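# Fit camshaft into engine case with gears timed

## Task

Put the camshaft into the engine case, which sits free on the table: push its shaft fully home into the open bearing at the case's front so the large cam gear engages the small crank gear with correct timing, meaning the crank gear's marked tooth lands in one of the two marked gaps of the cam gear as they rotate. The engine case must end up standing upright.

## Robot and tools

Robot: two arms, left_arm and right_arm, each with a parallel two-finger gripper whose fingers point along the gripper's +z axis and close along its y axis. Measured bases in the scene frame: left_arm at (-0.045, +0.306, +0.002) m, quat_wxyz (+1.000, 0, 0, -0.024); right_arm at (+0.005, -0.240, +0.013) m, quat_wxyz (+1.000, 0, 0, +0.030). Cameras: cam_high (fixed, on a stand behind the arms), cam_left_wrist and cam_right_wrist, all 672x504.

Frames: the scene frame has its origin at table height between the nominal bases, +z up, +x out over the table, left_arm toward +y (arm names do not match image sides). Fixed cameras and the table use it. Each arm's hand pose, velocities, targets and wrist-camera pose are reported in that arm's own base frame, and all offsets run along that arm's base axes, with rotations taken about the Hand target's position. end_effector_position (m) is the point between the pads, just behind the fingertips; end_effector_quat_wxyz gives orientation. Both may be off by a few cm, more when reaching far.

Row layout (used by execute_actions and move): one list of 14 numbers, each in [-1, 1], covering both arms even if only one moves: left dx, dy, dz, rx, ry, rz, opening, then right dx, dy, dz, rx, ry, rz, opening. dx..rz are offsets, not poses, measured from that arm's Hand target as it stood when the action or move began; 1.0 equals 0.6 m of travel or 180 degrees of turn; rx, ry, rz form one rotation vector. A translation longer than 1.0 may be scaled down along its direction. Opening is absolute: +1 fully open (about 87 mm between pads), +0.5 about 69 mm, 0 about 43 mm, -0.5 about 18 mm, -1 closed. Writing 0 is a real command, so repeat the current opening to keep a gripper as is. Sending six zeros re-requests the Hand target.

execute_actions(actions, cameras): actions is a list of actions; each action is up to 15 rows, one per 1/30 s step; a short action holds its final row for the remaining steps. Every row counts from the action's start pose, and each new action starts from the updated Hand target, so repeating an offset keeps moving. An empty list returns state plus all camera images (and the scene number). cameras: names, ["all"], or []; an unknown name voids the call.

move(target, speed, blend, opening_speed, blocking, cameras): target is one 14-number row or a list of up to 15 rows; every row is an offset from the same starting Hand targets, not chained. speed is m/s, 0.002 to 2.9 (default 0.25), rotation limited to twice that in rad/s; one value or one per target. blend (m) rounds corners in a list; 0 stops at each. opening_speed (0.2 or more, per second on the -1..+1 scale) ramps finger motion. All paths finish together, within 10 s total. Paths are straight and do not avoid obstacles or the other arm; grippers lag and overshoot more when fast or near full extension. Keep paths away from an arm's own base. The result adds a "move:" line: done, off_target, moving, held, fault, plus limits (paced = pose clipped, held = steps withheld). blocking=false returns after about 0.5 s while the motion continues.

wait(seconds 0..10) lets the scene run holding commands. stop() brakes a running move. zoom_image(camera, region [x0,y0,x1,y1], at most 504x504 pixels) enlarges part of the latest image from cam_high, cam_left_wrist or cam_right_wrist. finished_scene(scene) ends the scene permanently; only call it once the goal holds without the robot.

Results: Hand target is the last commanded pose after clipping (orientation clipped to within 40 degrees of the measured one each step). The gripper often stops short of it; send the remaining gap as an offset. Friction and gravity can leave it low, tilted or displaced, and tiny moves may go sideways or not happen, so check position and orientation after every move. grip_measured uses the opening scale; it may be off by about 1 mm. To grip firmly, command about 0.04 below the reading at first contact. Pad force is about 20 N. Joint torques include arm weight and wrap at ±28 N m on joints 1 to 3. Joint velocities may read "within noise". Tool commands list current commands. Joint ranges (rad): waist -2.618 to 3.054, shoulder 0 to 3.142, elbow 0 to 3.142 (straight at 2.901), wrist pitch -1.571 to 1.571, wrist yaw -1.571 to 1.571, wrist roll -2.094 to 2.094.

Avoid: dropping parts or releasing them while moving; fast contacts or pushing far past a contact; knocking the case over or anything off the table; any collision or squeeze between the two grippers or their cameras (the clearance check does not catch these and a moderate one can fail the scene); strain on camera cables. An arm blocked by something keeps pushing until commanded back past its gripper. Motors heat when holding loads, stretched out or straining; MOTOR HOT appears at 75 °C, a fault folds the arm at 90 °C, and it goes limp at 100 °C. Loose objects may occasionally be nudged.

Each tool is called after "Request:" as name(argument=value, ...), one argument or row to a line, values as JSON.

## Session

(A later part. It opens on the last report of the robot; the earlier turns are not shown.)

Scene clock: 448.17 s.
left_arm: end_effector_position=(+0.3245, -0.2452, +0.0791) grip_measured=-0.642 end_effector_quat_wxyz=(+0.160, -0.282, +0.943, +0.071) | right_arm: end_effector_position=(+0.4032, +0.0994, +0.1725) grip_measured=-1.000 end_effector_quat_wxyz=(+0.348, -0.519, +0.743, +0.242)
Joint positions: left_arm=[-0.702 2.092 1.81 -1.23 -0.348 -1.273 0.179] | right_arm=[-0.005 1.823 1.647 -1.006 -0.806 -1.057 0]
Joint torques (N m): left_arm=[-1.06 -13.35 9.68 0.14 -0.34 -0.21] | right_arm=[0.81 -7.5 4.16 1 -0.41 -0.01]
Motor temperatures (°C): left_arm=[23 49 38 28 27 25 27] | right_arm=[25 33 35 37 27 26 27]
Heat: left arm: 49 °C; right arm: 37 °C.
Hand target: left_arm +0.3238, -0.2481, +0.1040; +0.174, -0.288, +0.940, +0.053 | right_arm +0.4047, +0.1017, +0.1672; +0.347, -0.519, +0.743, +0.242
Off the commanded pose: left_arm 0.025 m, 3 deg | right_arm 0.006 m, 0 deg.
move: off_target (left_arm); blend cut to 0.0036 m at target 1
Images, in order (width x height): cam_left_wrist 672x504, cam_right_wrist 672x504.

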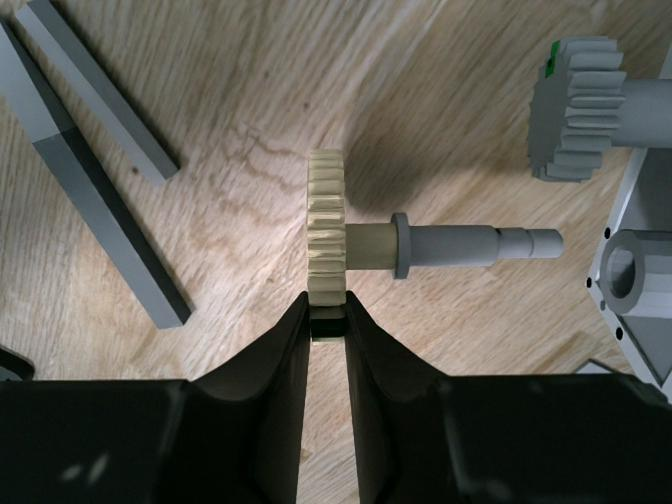

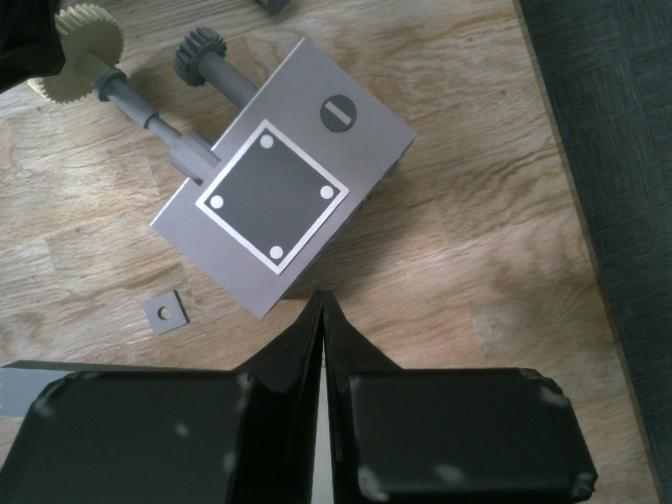

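Request:
move(
  target=[
    [0, 0, -0.03, 0, 0, 0, -0.72, 0, 0, 0, 0, 0, 0, -1],
    [-0.0373, 0.0553, -0.03, 0, 0, 0, -0.72, 0, 0, 0, 0, 0, 0, -1],
  ],
  speed=0.1,
  cameras=["cam_left_wrist","cam_right_wrist"],
)

Request:
zoom_image(
  camera="cam_right_wrist",
  region=[0, 0, 280, 210],
)

Scene clock: 457.37 s.
left_arm: end_effector_position=(+0.3024, -0.2180, +0.0758) grip_measured=-0.642 end_effector_quat_wxyz=(+0.167, -0.287, +0.941, +0.062) | right_arm: end_effector_position=(+0.4032, +0.0994, +0.1725) grip_measured=-1.000 end_effector_quat_wxyz=(+0.348, -0.519, +0.743, +0.242)
Joint positions: left_arm=[-0.685 1.93 1.562 -1.117 -0.348 -1.262 0.179] | right_arm=[-0.005 1.823 1.647 -1.006 -0.806 -1.057 0]
Joint torques (N m): left_arm=[0.13 -11.52 5.97 0.52 -0.31 -0.03] | right_arm=[0.83 -7.53 4.16 0.99 -0.4 -0.01]
Heat: left arm: 49 °C; right arm: 37 °C.
Hand target: left_arm +0.3014, -0.2150, +0.0860; +0.174, -0.288, +0.940, +0.053 | right_arm +0.4047, +0.1017, +0.1672; +0.347, -0.519, +0.743, +0.242
Off the commanded pose: left_arm 0.011 m, 1 deg | right_arm 0.006 m, 0 deg.
move: off_target (left_arm)
Images, in order (width x height): cam_left_wrist 672x504, cam_right_wrist 672x504.

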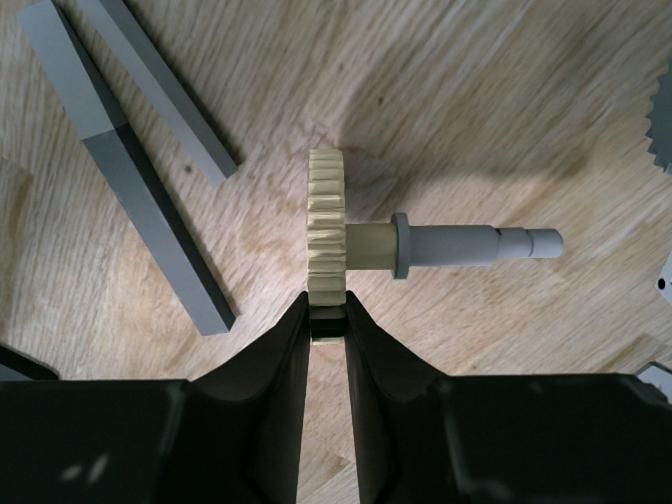

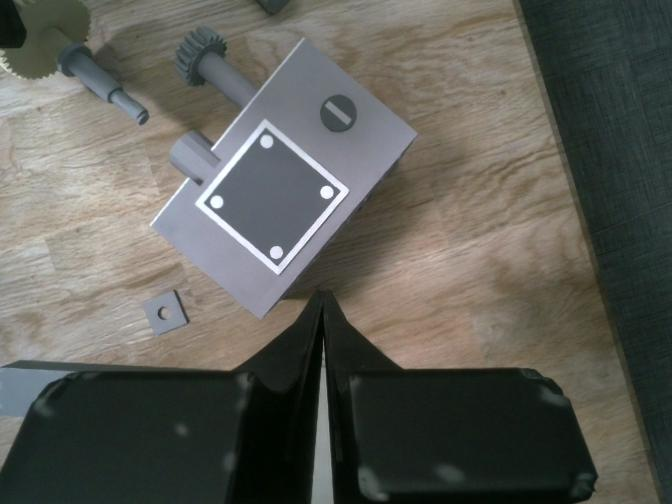

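Scaled by 1.800 from the camera's 672x504 image, which has a finer 960x720 frame.

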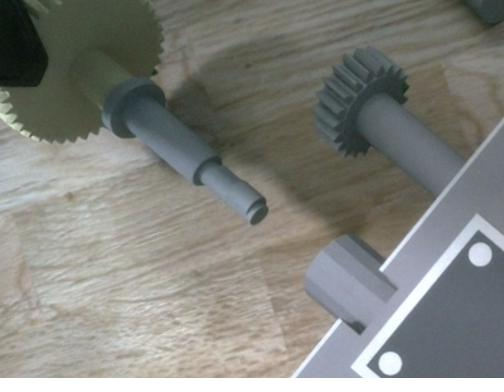

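Request:
move(
  target=[0, 0, 0.032, 0, 0, 0, -0.72, 0, 0, 0, 0, 0, 0, -1],
  speed=0.1,
  cameras=["cam_left_wrist","cam_right_wrist"],
)

Request:
zoom_image(
  camera="cam_right_wrist",
  region=[0, 0, 280, 210],
)

Scene clock: 465.87 s.
left_arm: end_effector_position=(+0.3000, -0.2159, +0.0840) grip_measured=-0.642 end_effector_quat_wxyz=(+0.163, -0.286, +0.942, +0.067) | right_arm: end_effector_position=(+0.4032, +0.0994, +0.1725) grip_measured=-1.000 end_effector_quat_wxyz=(+0.348, -0.519, +0.743, +0.242)
Joint positions: left_arm=[-0.685 1.926 1.59 -1.16 -0.348 -1.261 0.179] | right_arm=[-0.005 1.823 1.647 -1.006 -0.806 -1.057 0]
Joint torques (N m): left_arm=[0.06 -11.7 9.69 0.19 -0.31 -0.03] | right_arm=[0.83 -7.53 4.15 1 -0.41 -0.01]
Heat: left arm: 50 °C; right arm: 37 °C.
Hand target: left_arm +0.3014, -0.2150, +0.1052; +0.174, -0.288, +0.940, +0.053 | right_arm +0.4047, +0.1017, +0.1672; +0.347, -0.519, +0.743, +0.242
Off the commanded pose: left_arm 0.021 m, 2 deg | right_arm 0.006 m, 0 deg.
move: off_target (left_arm)
Images, in order (width x height): cam_left_wrist 672x504, cam_right_wrist 672x504.

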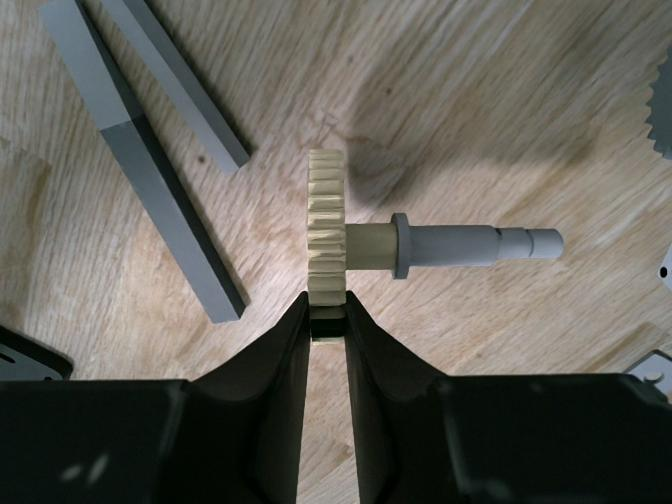

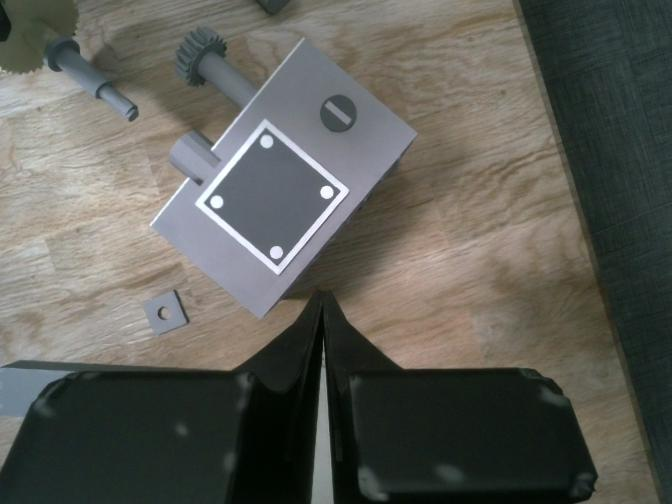

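Scaled by 1.800 from the camera's 672x504 image, which has a finer 960x720 frame.

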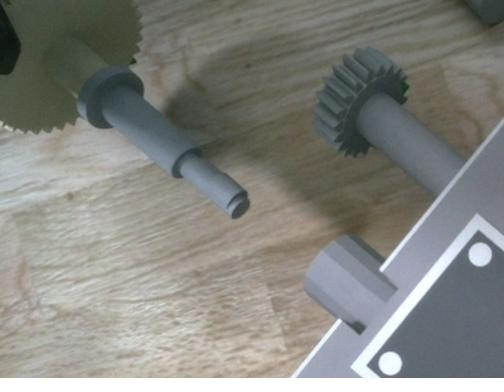

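Request:
move(
  target=[0, 0, 0.025, 0, 0, 0, -0.72, 0, 0, 0, 0, 0, 0, -1],
  speed=0.1,
)

Scene clock: 471.77 s.
left_arm: end_effector_position=(+0.3007, -0.2166, +0.0989) grip_measured=-0.642 end_effector_quat_wxyz=(+0.163, -0.286, +0.942, +0.067) | right_arm: end_effector_position=(+0.4032, +0.0994, +0.1725) grip_measured=-1.000 end_effector_quat_wxyz=(+0.348, -0.519, +0.743, +0.242)
Joint positions: left_arm=[-0.685 1.926 1.649 -1.22 -0.348 -1.261 0.179] | right_arm=[-0.005 1.823 1.647 -1.006 -0.806 -1.057 0]
Joint torques (N m): left_arm=[0.06 -11.7 9.72 0.19 -0.32 -0.03] | right_arm=[0.83 -7.53 4.14 0.99 -0.41 -0.01]
Heat: left arm: 51 °C; right arm: 37 °C.
Hand target: left_arm +0.3014, -0.2150, +0.1202; +0.174, -0.288, +0.940, +0.053 | right_arm +0.4047, +0.1017, +0.1672; +0.347, -0.519, +0.743, +0.242
Off the commanded pose: left_arm 0.021 m, 2 deg | right_arm 0.006 m, 0 deg.
move: off_target (left_arm)

Request:
move(
  target=[0.04, -0.0487, -0.003, -0.009, -0.006, 0, -0.72, 0, 0, 0, 0, 0, 0, -1],
  speed=0.1,
  cameras=["cam_left_wrist","cam_right_wrist"],
)

Request:
zoom_image(
  camera="cam_left_wrist",
  region=[300, 100, 672, 380],
)

Request:
zoom_image(
  camera="cam_right_wrist",
  region=[0, 0, 280, 210],
)

Scene clock: 484.90 s.
left_arm: end_effector_position=(+0.3267, -0.2404, +0.1165) grip_measured=-0.642 end_effector_quat_wxyz=(+0.184, -0.289, +0.939, +0.036) | right_arm: end_effector_position=(+0.4032, +0.0994, +0.1725) grip_measured=-1.000 end_effector_quat_wxyz=(+0.348, -0.519, +0.743, +0.242)
Joint positions: left_arm=[-0.689 1.993 1.807 -1.236 -0.347 -1.261 0.179] | right_arm=[-0.005 1.823 1.647 -1.006 -0.806 -1.057 0]
Joint torques (N m): left_arm=[-0.88 -7.82 10.25 0.37 -0.22 -0.18] | right_arm=[0.84 -7.51 4.14 0.99 -0.41 0]
Heat: left arm: 53 °C; right arm: 36 °C.
Hand target: left_arm +0.3255, -0.2442, +0.1184; +0.179, -0.291, +0.939, +0.037 | right_arm +0.4047, +0.1017, +0.1672; +0.347, -0.519, +0.743, +0.242
Off the commanded pose: left_arm 0.005 m, 1 deg | right_arm 0.006 m, 0 deg.
move: done
Images, in order (width x height): cam_left_wrist 672x504, cam_right_wrist 672x504.

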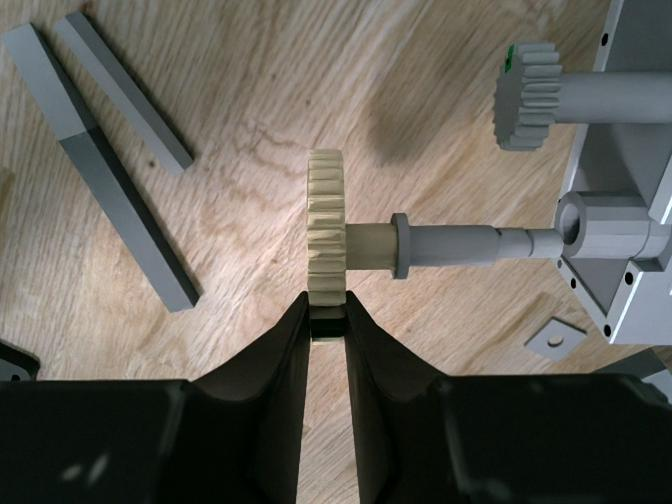

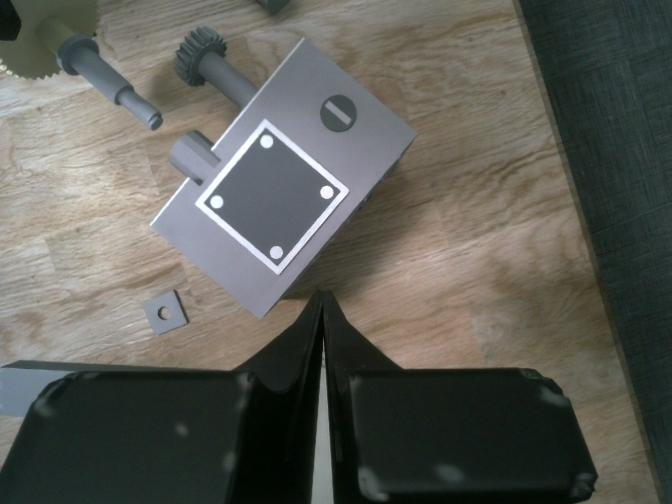

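Scaled by 1.355 from the camera's 672x504 image, which has a finer 960x720 frame.

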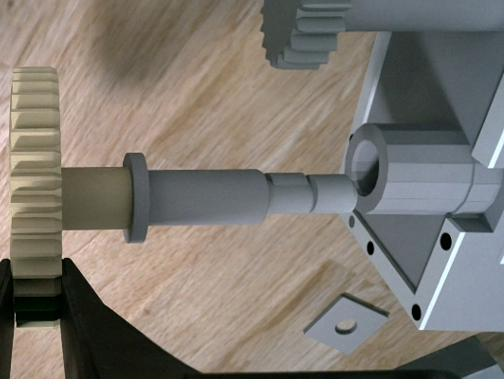

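Scaled by 1.800 from the camera's 672x504 image, which has a finer 960x720 frame.

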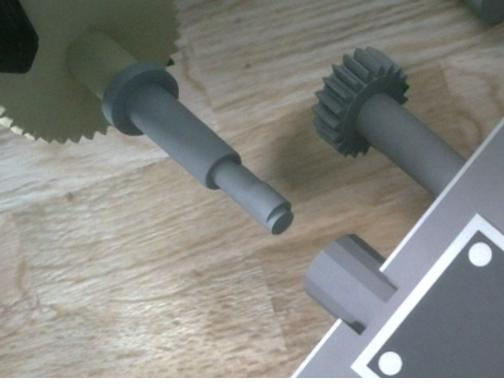

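Request:
move(
  target=[0, 0, -0.028, 0.006, 0.004, 0, -0.72, 0, 0, 0, 0, 0, 0, -1],
  speed=0.1,
  cameras=["cam_left_wrist","cam_right_wrist"],
)

Request:
zoom_image(
  camera="cam_left_wrist",
  region=[300, 100, 672, 380],
)

Request:
zoom_image(
  camera="cam_right_wrist",
  region=[0, 0, 280, 210],
)

Scene clock: 517.23 s.
left_arm: end_effector_position=(+0.3268, -0.2421, +0.1091) grip_measured=-0.642 end_effector_quat_wxyz=(+0.180, -0.287, +0.940, +0.041) | right_arm: end_effector_position=(+0.4032, +0.0994, +0.1725) grip_measured=-1.000 end_effector_quat_wxyz=(+0.348, -0.519, +0.743, +0.242)
Joint positions: left_arm=[-0.692 2.012 1.807 -1.231 -0.347 -1.261 0.179] | right_arm=[-0.005 1.823 1.647 -1.006 -0.806 -1.057 0]
Joint torques (N m): left_arm=[-0.9 -7.79 6.97 0.64 -0.31 -0.2] | right_arm=[0.81 -7.5 4.16 0.99 -0.41 -0.01]
Motor temperatures (°C): left_arm=[23 46 44 27 26 25 27] | right_arm=[25 34 35 36 27 26 27]
Heat: left arm: 46 °C; right arm: 36 °C.
Hand target: left_arm +0.3255, -0.2443, +0.1017; +0.176, -0.289, +0.940, +0.048 | right_arm +0.4047, +0.1017, +0.1672; +0.347, -0.519, +0.743, +0.242
Off the commanded pose: left_arm 0.008 m, 1 deg | right_arm 0.006 m, 0 deg.
move: done
Images, in order (width x height): cam_left_wrist 672x504, cam_right_wrist 672x504.

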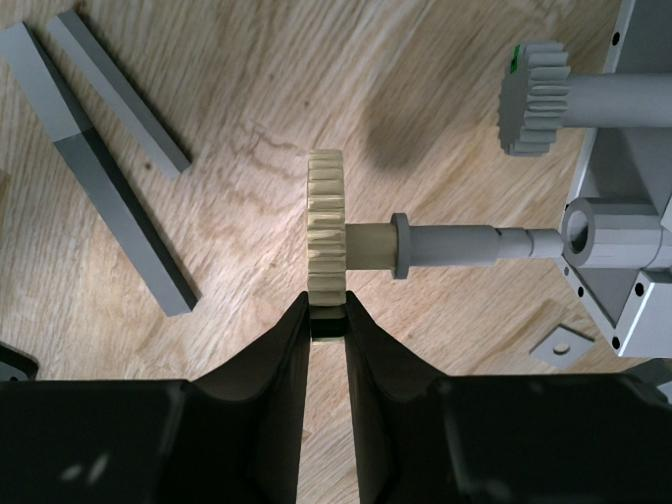

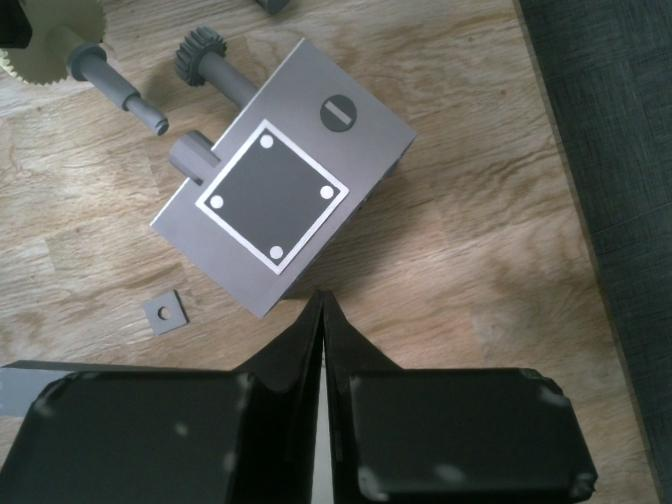

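Scaled by 1.355 from the camera's 672x504 image, which has a finer 960x720 frame.

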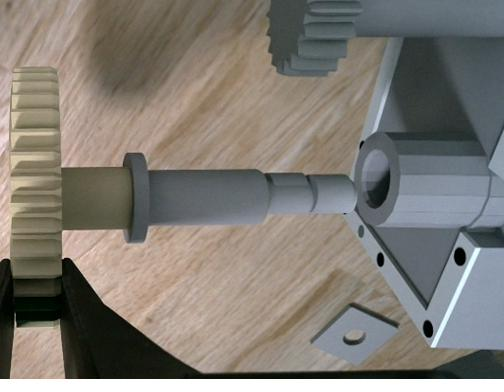

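Scaled by 1.800 from the camera's 672x504 image, which has a finer 960x720 frame.

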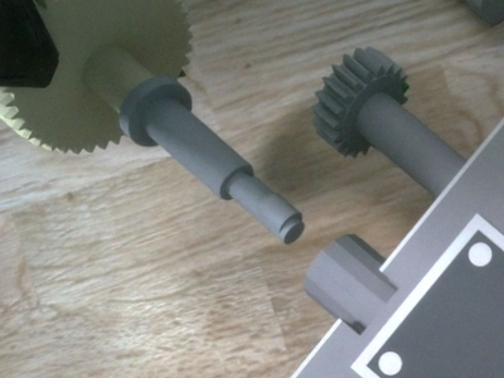

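Request:
move(
  target=[0, 0, -0.023, 0.002, 0.001, 0, -0.72, 0, 0, 0, 0, 0, 0, -1],
  speed=0.1,
  cameras=["cam_left_wrist","cam_right_wrist"],
)

Request:
zoom_image(
  camera="cam_left_wrist",
  region=[300, 100, 672, 380],
)

Request:
zoom_image(
  camera="cam_right_wrist",
  region=[0, 0, 280, 210],
)

Scene clock: 524.93 s.
left_arm: end_effector_position=(+0.3283, -0.2433, +0.0969) grip_measured=-0.642 end_effector_quat_wxyz=(+0.180, -0.287, +0.940, +0.042) | right_arm: end_effector_position=(+0.4032, +0.0994, +0.1725) grip_measured=-1.000 end_effector_quat_wxyz=(+0.348, -0.519, +0.743, +0.242)
Joint positions: left_arm=[-0.692 2.02 1.77 -1.187 -0.347 -1.262 0.179] | right_arm=[-0.005 1.823 1.647 -1.006 -0.806 -1.057 0]
Joint torques (N m): left_arm=[-1.03 -7.87 6.38 0.66 -0.34 -0.21] | right_arm=[0.8 -7.51 4.14 0.99 -0.4 -0.01]
Heat: left arm: 44 °C; right arm: 36 °C.
Hand target: left_arm +0.3255, -0.2443, +0.0879; +0.175, -0.288, +0.940, +0.051 | right_arm +0.4047, +0.1017, +0.1672; +0.347, -0.519, +0.743, +0.242
Off the commanded pose: left_arm 0.010 m, 1 deg | right_arm 0.006 m, 0 deg.
move: done
Images, in order (width x height): cam_left_wrist 672x504, cam_right_wrist 672x504.

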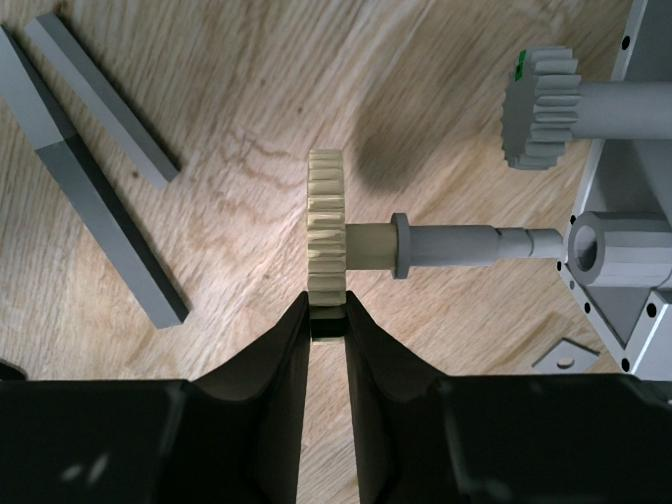

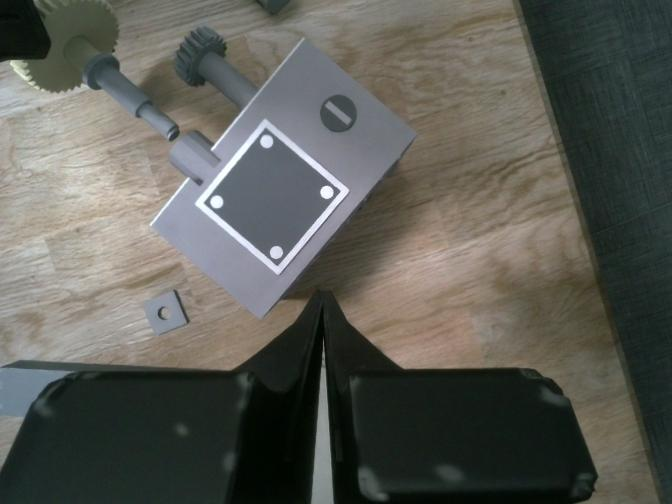

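Scaled by 1.355 from the camera's 672x504 image, which has a finer 960x720 frame.

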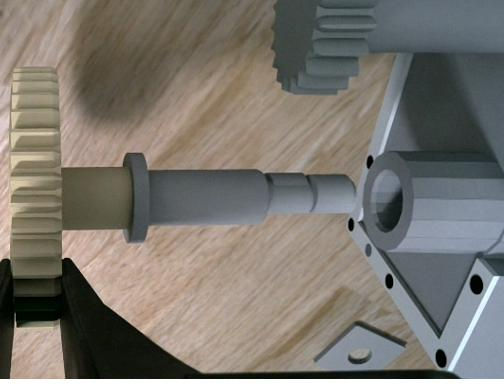

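Scaled by 1.800 from the camera's 672x504 image, which has a finer 960x720 frame.

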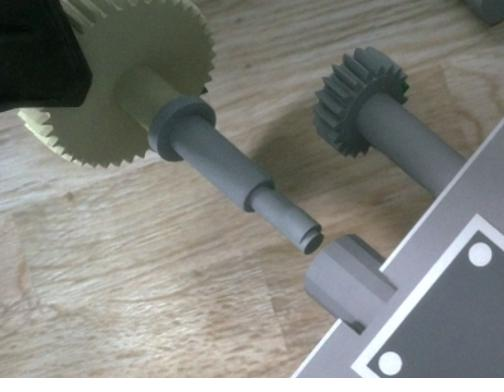

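Request:
move(
  target=[0, 0, 0.003, 0.008, 0.005, 0, -0.72, -0.0153, 0.0793, -0.082, 0, 0, 0, -1],
  speed=0.12,
  cameras=["cam_right_wrist"],
)

Scene clock: 568.83 s.
left_arm: end_effector_position=(+0.3253, -0.2439, +0.0899) grip_measured=-0.642 end_effector_quat_wxyz=(+0.171, -0.283, +0.942, +0.055) | right_arm: end_effector_position=(+0.3948, +0.1479, +0.1080) grip_measured=-1.000 end_effector_quat_wxyz=(+0.331, -0.516, +0.749, +0.251)
Joint positions: left_arm=[-0.698 2.047 1.784 -1.207 -0.347 -1.265 0.179] | right_arm=[0.129 1.823 1.389 -0.672 -0.749 -0.892 0]
Joint torques (N m): left_arm=[-0.85 -7.86 9.87 0.25 -0.45 -0.21] | right_arm=[0.59 -11.22 4.12 1.09 -0.38 0.02]
Motor temperatures (°C): left_arm=[23 43 39 27 26 25 27] | right_arm=[25 34 35 35 27 26 27]
Heat: left arm: 43 °C; right arm: 35 °C.
Hand target: left_arm +0.3255, -0.2442, +0.0897; +0.171, -0.285, +0.941, +0.065 | right_arm +0.3955, +0.1493, +0.1180; +0.347, -0.519, +0.743, +0.242
Off the commanded pose: left_arm 0.000 m, 1 deg | right_arm 0.010 m, 2 deg.
move: done
Images, in order (width x height): cam_right_wrist 672x504.

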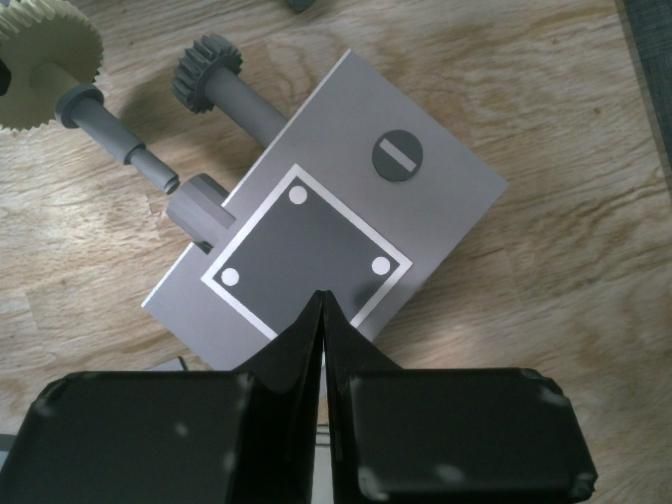

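Request:
move(
  target=[0.0035, 0.001, 0.026, 0, 0, 0, -0.72, 0, 0, -0.035, 0, 0, 0, -1],
  speed=0.06,
)

Request:
move(
  target=[0, 0, 0, 0, 0, 0, -0.72, 0, 0, -0.02, 0, 0, 0, -1],
  speed=0.06,
  cameras=["cam_left_wrist","cam_right_wrist"],
)

Scene clock: 578.07 s.
left_arm: end_effector_position=(+0.3267, -0.2451, +0.1056) grip_measured=-0.642 end_effector_quat_wxyz=(+0.171, -0.283, +0.942, +0.054) | right_arm: end_effector_position=(+0.3948, +0.1477, +0.0937) grip_measured=-1.000 end_effector_quat_wxyz=(+0.338, -0.518, +0.746, +0.247)
Joint positions: left_arm=[-0.698 2.053 1.856 -1.271 -0.347 -1.265 0.179] | right_arm=[0.129 1.822 1.324 -0.591 -0.749 -0.891 0]
Joint torques (N m): left_arm=[-0.42 -7.91 9.78 0.26 -0.45 -0.16] | right_arm=[0.61 -9.51 4.14 1.16 -0.37 0]
Heat: left arm: 42 °C; right arm: 36 °C.
Hand target: left_arm +0.3276, -0.2436, +0.1053; +0.171, -0.285, +0.941, +0.065 | right_arm +0.3954, +0.1493, +0.0968; +0.346, -0.519, +0.743, +0.242
Off the commanded pose: left_arm 0.002 m, 1 deg | right_arm 0.004 m, 1 deg.
move: done

Scene clock: 579.03 s.
left_arm: end_effector_position=(+0.3267, -0.2451, +0.1056) grip_measured=-0.642 end_effector_quat_wxyz=(+0.171, -0.283, +0.942, +0.054) | right_arm: end_effector_position=(+0.3960, +0.1482, +0.0880) grip_measured=-1.000 end_effector_quat_wxyz=(+0.345, -0.518, +0.743, +0.245)
Joint positions: left_arm=[-0.698 2.053 1.856 -1.271 -0.347 -1.265 0.179] | right_arm=[0.129 1.822 1.294 -0.544 -0.751 -0.889 0]
Joint torques (N m): left_arm=[-0.4 -7.91 9.78 0.25 -0.45 -0.16] | right_arm=[0.62 -8.31 3.84 1.17 -0.34 -0.03]
Heat: left arm: 42 °C; right arm: 36 °C.
Hand target: left_arm +0.3276, -0.2436, +0.1053; +0.171, -0.285, +0.941, +0.065 | right_arm +0.3955, +0.1493, +0.0849; +0.347, -0.519, +0.743, +0.242
Off the commanded pose: left_arm 0.002 m, 1 deg | right_arm 0.003 m, 0 deg.
move: done
Images, in order (width x height): cam_left_wrist 672x504, cam_right_wrist 672x504.

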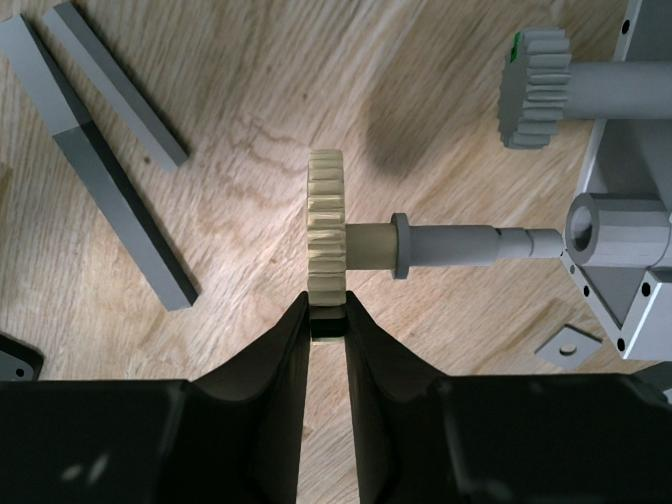

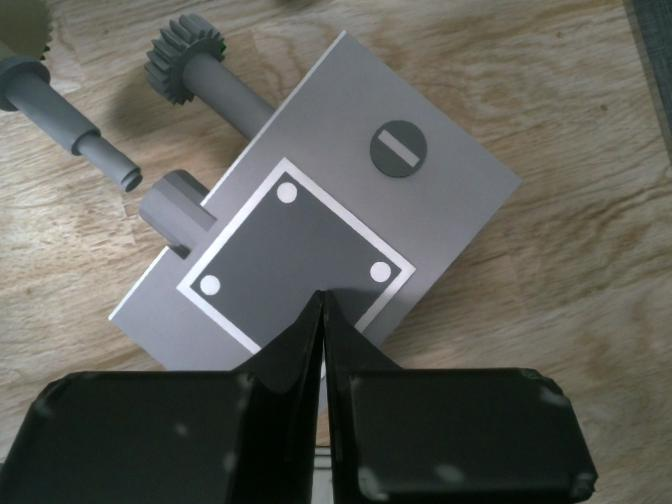

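Request:
move(
  target=[0, 0, -0.022, 0, 0, 0, -0.72, 0, 0, -0.035, 0, 0, 0, -1],
  speed=0.06,
  cameras=["cam_left_wrist","cam_right_wrist"],
)

Request:
zoom_image(
  camera="cam_left_wrist",
  region=[300, 100, 672, 380],
)

Request:
zoom_image(
  camera="cam_right_wrist",
  region=[0, 0, 280, 210],
)

Scene clock: 588.07 s.
left_arm: end_effector_position=(+0.3282, -0.2463, +0.1016) grip_measured=-0.642 end_effector_quat_wxyz=(+0.173, -0.284, +0.942, +0.051) | right_arm: end_effector_position=(+0.4019, +0.1551, +0.0867) grip_measured=-1.000 end_effector_quat_wxyz=(+0.373, -0.524, +0.724, +0.250)
Joint positions: left_arm=[-0.698 2.053 1.839 -1.247 -0.347 -1.265 0.179] | right_arm=[0.129 1.822 1.253 -0.444 -0.791 -0.886 0]
Joint torques (N m): left_arm=[-0.42 -7.98 6.27 0.56 -0.45 -0.17] | right_arm=[0.58 -6.05 2.84 1.01 0.13 -0.06]
Heat: left arm: 42 °C; right arm: 35 °C.
Hand target: left_arm +0.3276, -0.2436, +0.0921; +0.171, -0.285, +0.941, +0.065 | right_arm +0.3955, +0.1492, +0.0638; +0.346, -0.519, +0.743, +0.242
Off the commanded pose: left_arm 0.010 m, 2 deg | right_arm 0.024 m, 4 deg.
move: off_target (right_arm)
Images, in order (width x height): cam_left_wrist 672x504, cam_right_wrist 672x504.

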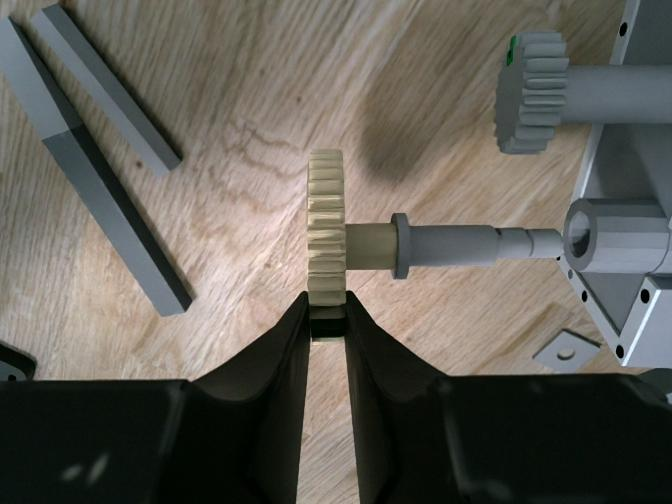

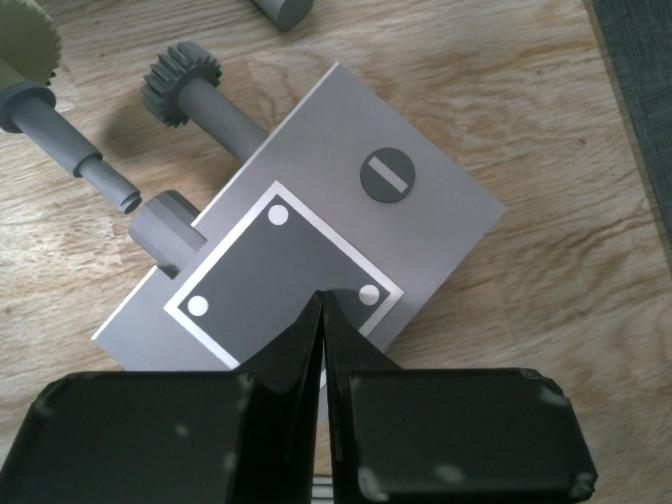

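Scaled by 1.355 from the camera's 672x504 image, which has a finer 960x720 frame.

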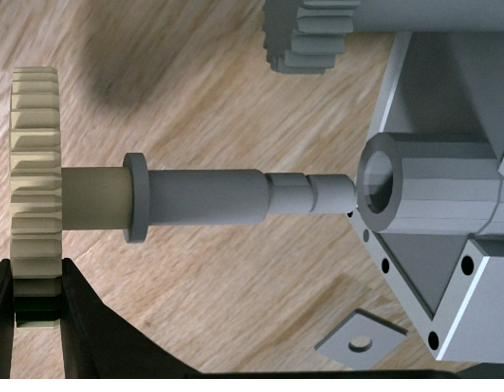

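Scaled by 1.800 from the camera's 672x504 image, which has a finer 960x720 frame.

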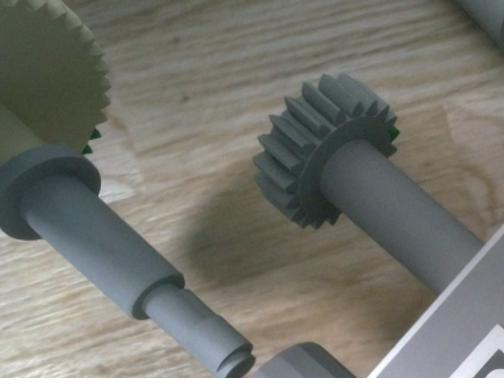

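Request:
zoom_image(
  camera="cam_right_wrist",
  region=[40, 120, 260, 285],
)

Scaled by 2.291 from the camera's 672x504 image, which has a finer 960x720 frame.

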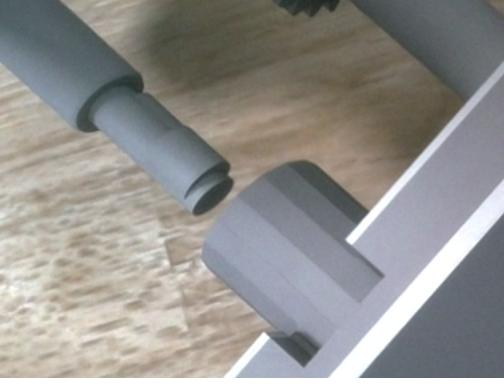

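Request:
move(
  target=[0.003, 0.003, -0.011, 0, 0, 0, -0.72, 0, 0, 0, 0, 0, 0, -1],
  speed=0.06,
  cameras=["cam_left_wrist","cam_right_wrist"],
)

Request:
zoom_image(
  camera="cam_left_wrist",
  region=[300, 100, 672, 380],
)

Request:
zoom_image(
  camera="cam_right_wrist",
  region=[40, 120, 260, 285],
)

Scene clock: 612.50 s.
left_arm: end_effector_position=(+0.3288, -0.2468, +0.0954) grip_measured=-0.642 end_effector_quat_wxyz=(+0.174, -0.284, +0.942, +0.050) | right_arm: end_effector_position=(+0.4019, +0.1552, +0.0868) grip_measured=-1.000 end_effector_quat_wxyz=(+0.373, -0.524, +0.724, +0.251)
Joint positions: left_arm=[-0.698 2.053 1.814 -1.22 -0.347 -1.265 0.179] | right_arm=[0.129 1.822 1.253 -0.444 -0.791 -0.886 0]
Joint torques (N m): left_arm=[0.2 -7.94 6.24 0.58 -0.45 -0.1] | right_arm=[0.58 -6.04 2.8 1.04 0.13 -0.06]
Heat: left arm: 42 °C; right arm: 35 °C.
Hand target: left_arm +0.3294, -0.2418, +0.0855; +0.171, -0.285, +0.941, +0.065 | right_arm +0.3955, +0.1493, +0.0639; +0.346, -0.519, +0.743, +0.242
Off the commanded pose: left_arm 0.011 m, 2 deg | right_arm 0.025 m, 4 deg.
move: off_target (left_arm, right_arm)
Images, in order (width x height): cam_left_wrist 672x504, cam_right_wrist 672x504.

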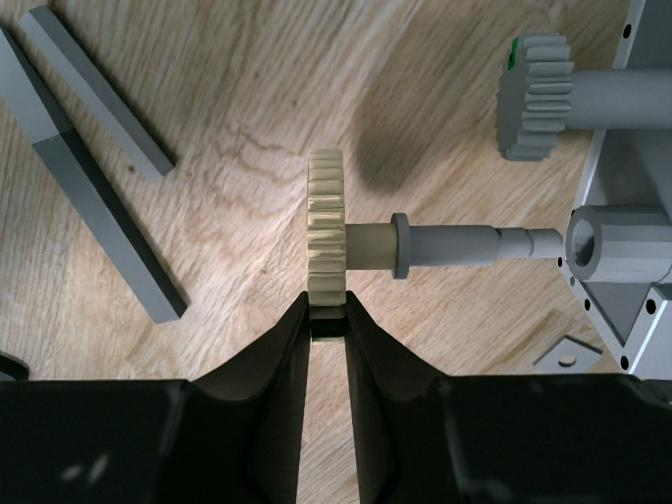

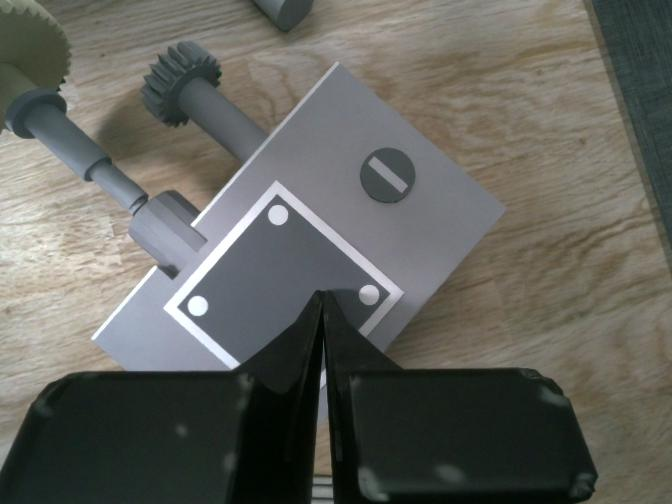

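Scaled by 1.355 from the camera's 672x504 image, which has a finer 960x720 frame.

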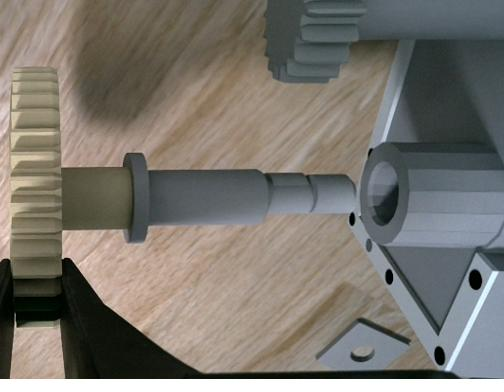

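Scaled by 2.291 from the camera's 672x504 image, which has a finer 960x720 frame.

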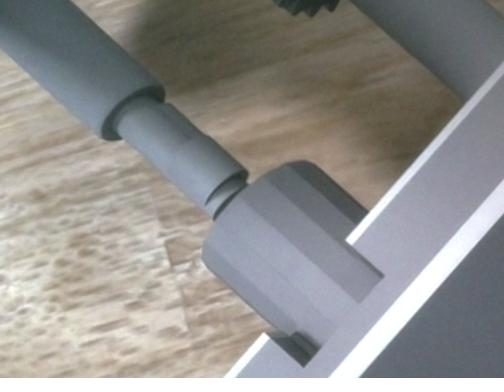

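Request:
move(
  target=[0.0143, -0.027, 0.0075, 0, 0, 0, -0.72, 0, 0, 0, 0, 0, 0, -1],
  speed=0.05,
  cameras=["cam_left_wrist","cam_right_wrist"],
)

Request:
zoom_image(
  camera="cam_left_wrist",
  region=[300, 100, 672, 380],
)

Request:
zoom_image(
  camera="cam_right_wrist",
  region=[40, 120, 260, 285],
)

Scene clock: 622.73 s.
left_arm: end_effector_position=(+0.3349, -0.2529, +0.0877) grip_measured=-0.642 end_effector_quat_wxyz=(+0.169, -0.282, +0.943, +0.058) | right_arm: end_effector_position=(+0.4019, +0.1552, +0.0868) grip_measured=-1.000 end_effector_quat_wxyz=(+0.373, -0.524, +0.724, +0.251)
Joint positions: left_arm=[-0.7 2.111 1.873 -1.239 -0.347 -1.265 0.179] | right_arm=[0.129 1.822 1.253 -0.444 -0.791 -0.886 0]
Joint torques (N m): left_arm=[-0.28 -9.94 7.02 0.54 -0.3 -0.09] | right_arm=[0.57 -6.05 2.81 1.04 0.12 -0.07]
Heat: left arm: 43 °C; right arm: 35 °C.
Hand target: left_arm +0.3348, -0.2527, +0.0876; +0.169, -0.282, +0.943, +0.058 (not the last commanded pose) | right_arm +0.3955, +0.1493, +0.0639; +0.346, -0.519, +0.743, +0.242
Off the commanded pose: left_arm 0.006 m, 1 deg | right_arm 0.025 m, 4 deg.
move: held (left_arm; a check stopped the path), off_target (right_arm); limits=held
pose unreachable (left arm): on one or more control steps of this call, first in action 0 (counted from 0), this arm could not follow its commanded pose, so it was not sent that pose on those steps. It may still have moved: this result reports where it is.
cause: moving toward the commanded pose would bring a part of the arm too close to another arm (this arm's wrist (the part past joint 4) and the right arm's wrist camera, along the way the arms are being sent, or toward where that arm still pushes).
Images, in order (width x height): cam_left_wrist 672x504, cam_right_wrist 672x504.

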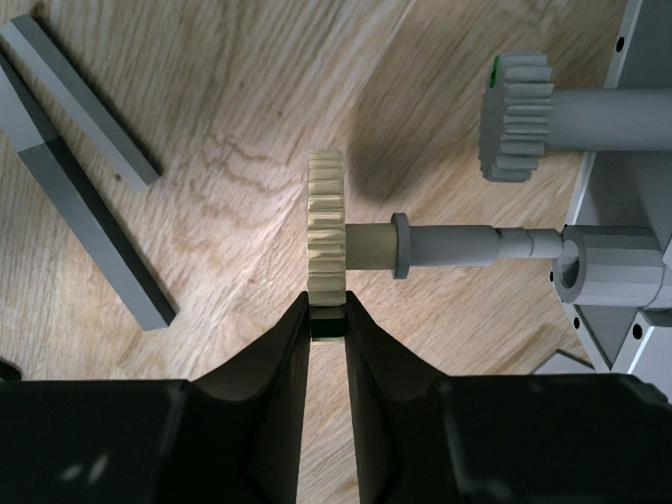

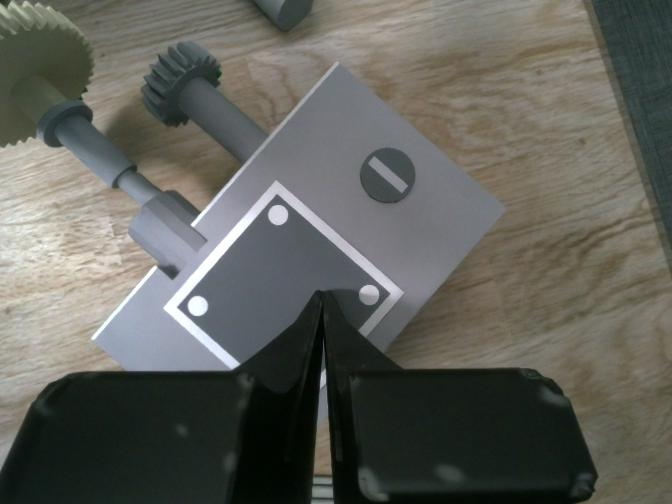

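Scaled by 1.355 from the camera's 672x504 image, which has a finer 960x720 frame.

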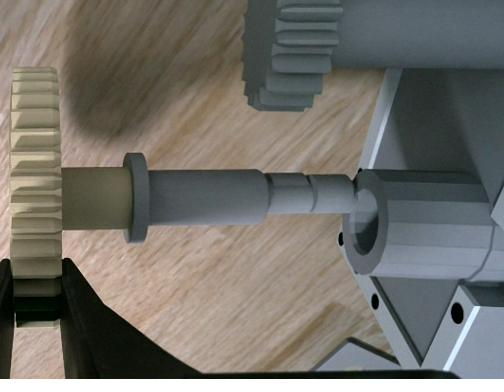

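Scaled by 2.291 from the camera's 672x504 image, which has a finer 960x720 frame.

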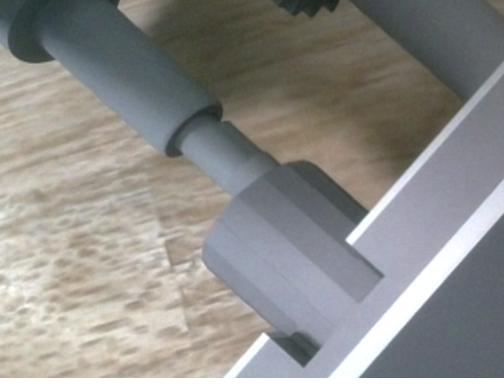

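Request:
move(
  target=[
    [0, 0, 0.0, 0, 0, 0, -0.72, 0, 0, 0.135, 0, 0, 0, -1],
    [0, 0, 0, 0, 0, 0, -0.72, 0.0275, -0.1355, 0.145, -0.1617, 0.1619, -0.2655, -1],
  ],
  speed=[0.12, 0.2],
  blend=0.01,
  cameras=["cam_right_wrist","cam_high","cam_left_wrist"],
)

Scene clock: 680.17 s.
left_arm: end_effector_position=(+0.3349, -0.2529, +0.0877) grip_measured=-0.642 end_effector_quat_wxyz=(+0.169, -0.282, +0.943, +0.058) | right_arm: end_effector_position=(+0.4094, +0.0671, +0.1478) grip_measured=-1.000 end_effector_quat_wxyz=(+0.083, -0.175, +0.981, +0.019)
Joint positions: left_arm=[-0.7 2.111 1.873 -1.239 -0.347 -1.265 0.179] | right_arm=[0.164 2.184 2.231 -1.451 -0.04 -0.186 0]
Joint torques (N m): left_arm=[-0.28 -9.92 7.02 0.55 -0.29 -0.09] | right_arm=[0.57 -9.55 6.91 0.45 0.1 -0.01]
Motor temperatures (°C): left_arm=[23 50 40 26 26 25 28] | right_arm=[25 33 33 35 27 26 27]
Heat: left arm: 50 °C; right arm: 35 °C.
Hand target: left_arm +0.3348, -0.2527, +0.0876; +0.169, -0.282, +0.943, +0.058 | right_arm +0.4120, +0.0680, +0.1509; +0.087, -0.174, +0.981, +0.015
Off the commanded pose: left_arm 0.000 m, 0 deg | right_arm 0.004 m, 1 deg.
move: done

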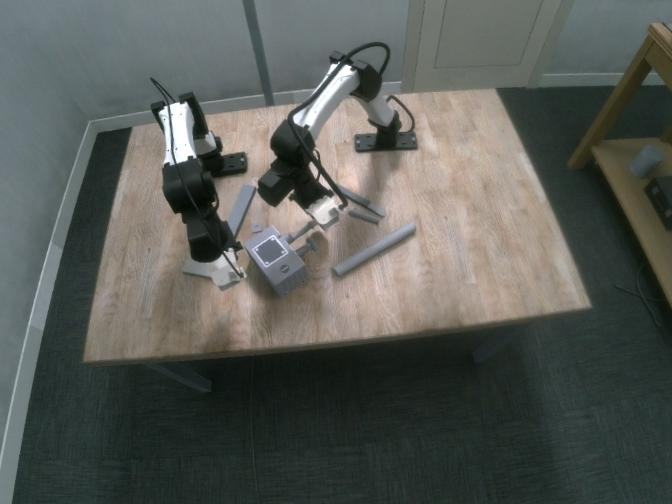

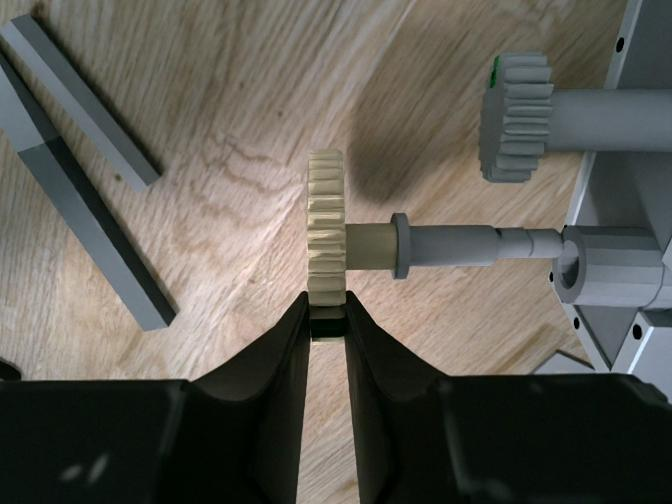

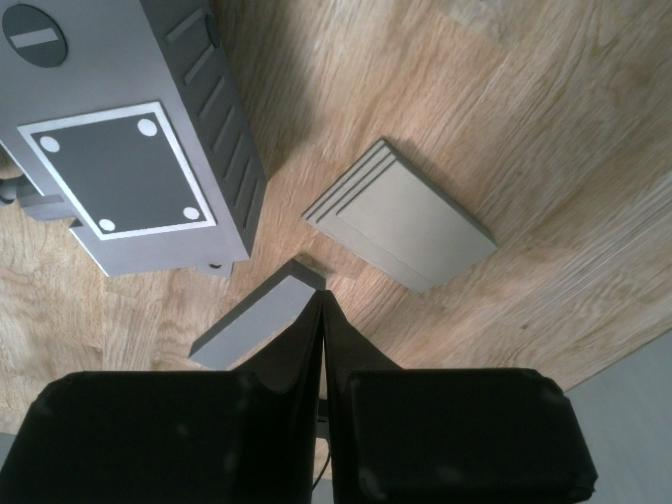

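Request:
move(
  target=[
    [0, 0, 0.0, 0, 0, 0, -0.72, -0.0117, 0.03, 0, 0, 0, 0, -1],
    [0, 0, 0, 0, 0, 0, -0.72, -0.0117, 0.03, -0.165, 0, 0, 0, -1],
  ],
  speed=0.12,
  blend=0.005,
  cameras=["cam_right_wrist","cam_high","cam_left_wrist"],
)

Scene clock: 702.60 s.
left_arm: end_effector_position=(+0.3349, -0.2529, +0.0877) grip_measured=-0.642 end_effector_quat_wxyz=(+0.169, -0.282, +0.943, +0.058) | right_arm: end_effector_position=(+0.4013, +0.0866, +0.0423) grip_measured=-1.000 end_effector_quat_wxyz=(+0.066, -0.177, +0.982, +0.018)
Joint positions: left_arm=[-0.7 2.111 1.873 -1.239 -0.347 -1.265 0.179] | right_arm=[0.213 2.169 1.783 -1.052 -0.032 -0.141 0]
Joint torques (N m): left_arm=[-0.27 -9.92 7.01 0.55 -0.29 -0.09] | right_arm=[0.18 -13.65 3.77 0.68 0.09 0.02]
Heat: left arm: 51 °C; right arm: 36 °C.
Hand target: left_arm +0.3348, -0.2527, +0.0876; +0.169, -0.282, +0.943, +0.058 | right_arm +0.4050, +0.0860, +0.0520; +0.087, -0.173, +0.981, +0.015
Off the commanded pose: left_arm 0.000 m, 0 deg | right_arm 0.010 m, 2 deg.
move: done

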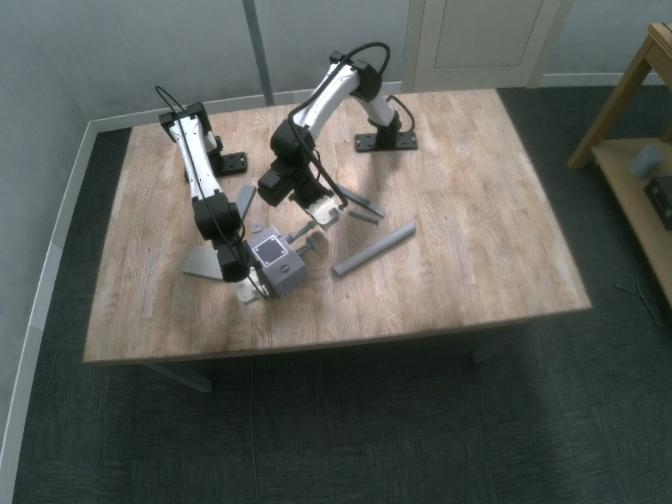

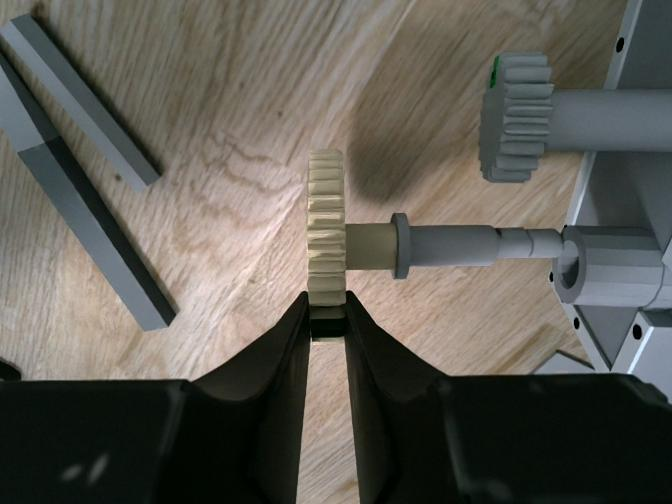

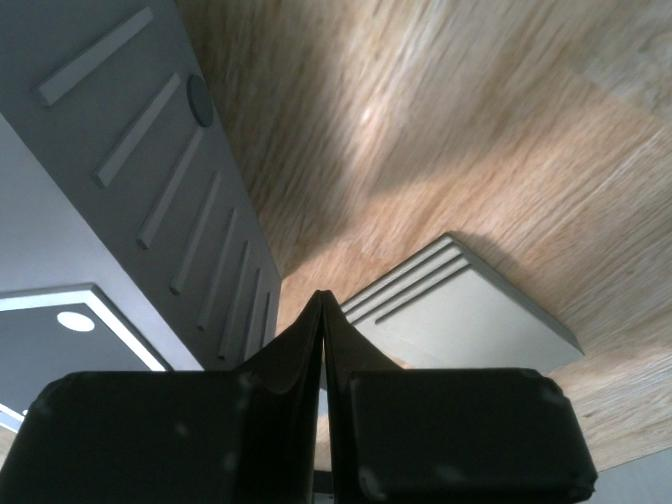

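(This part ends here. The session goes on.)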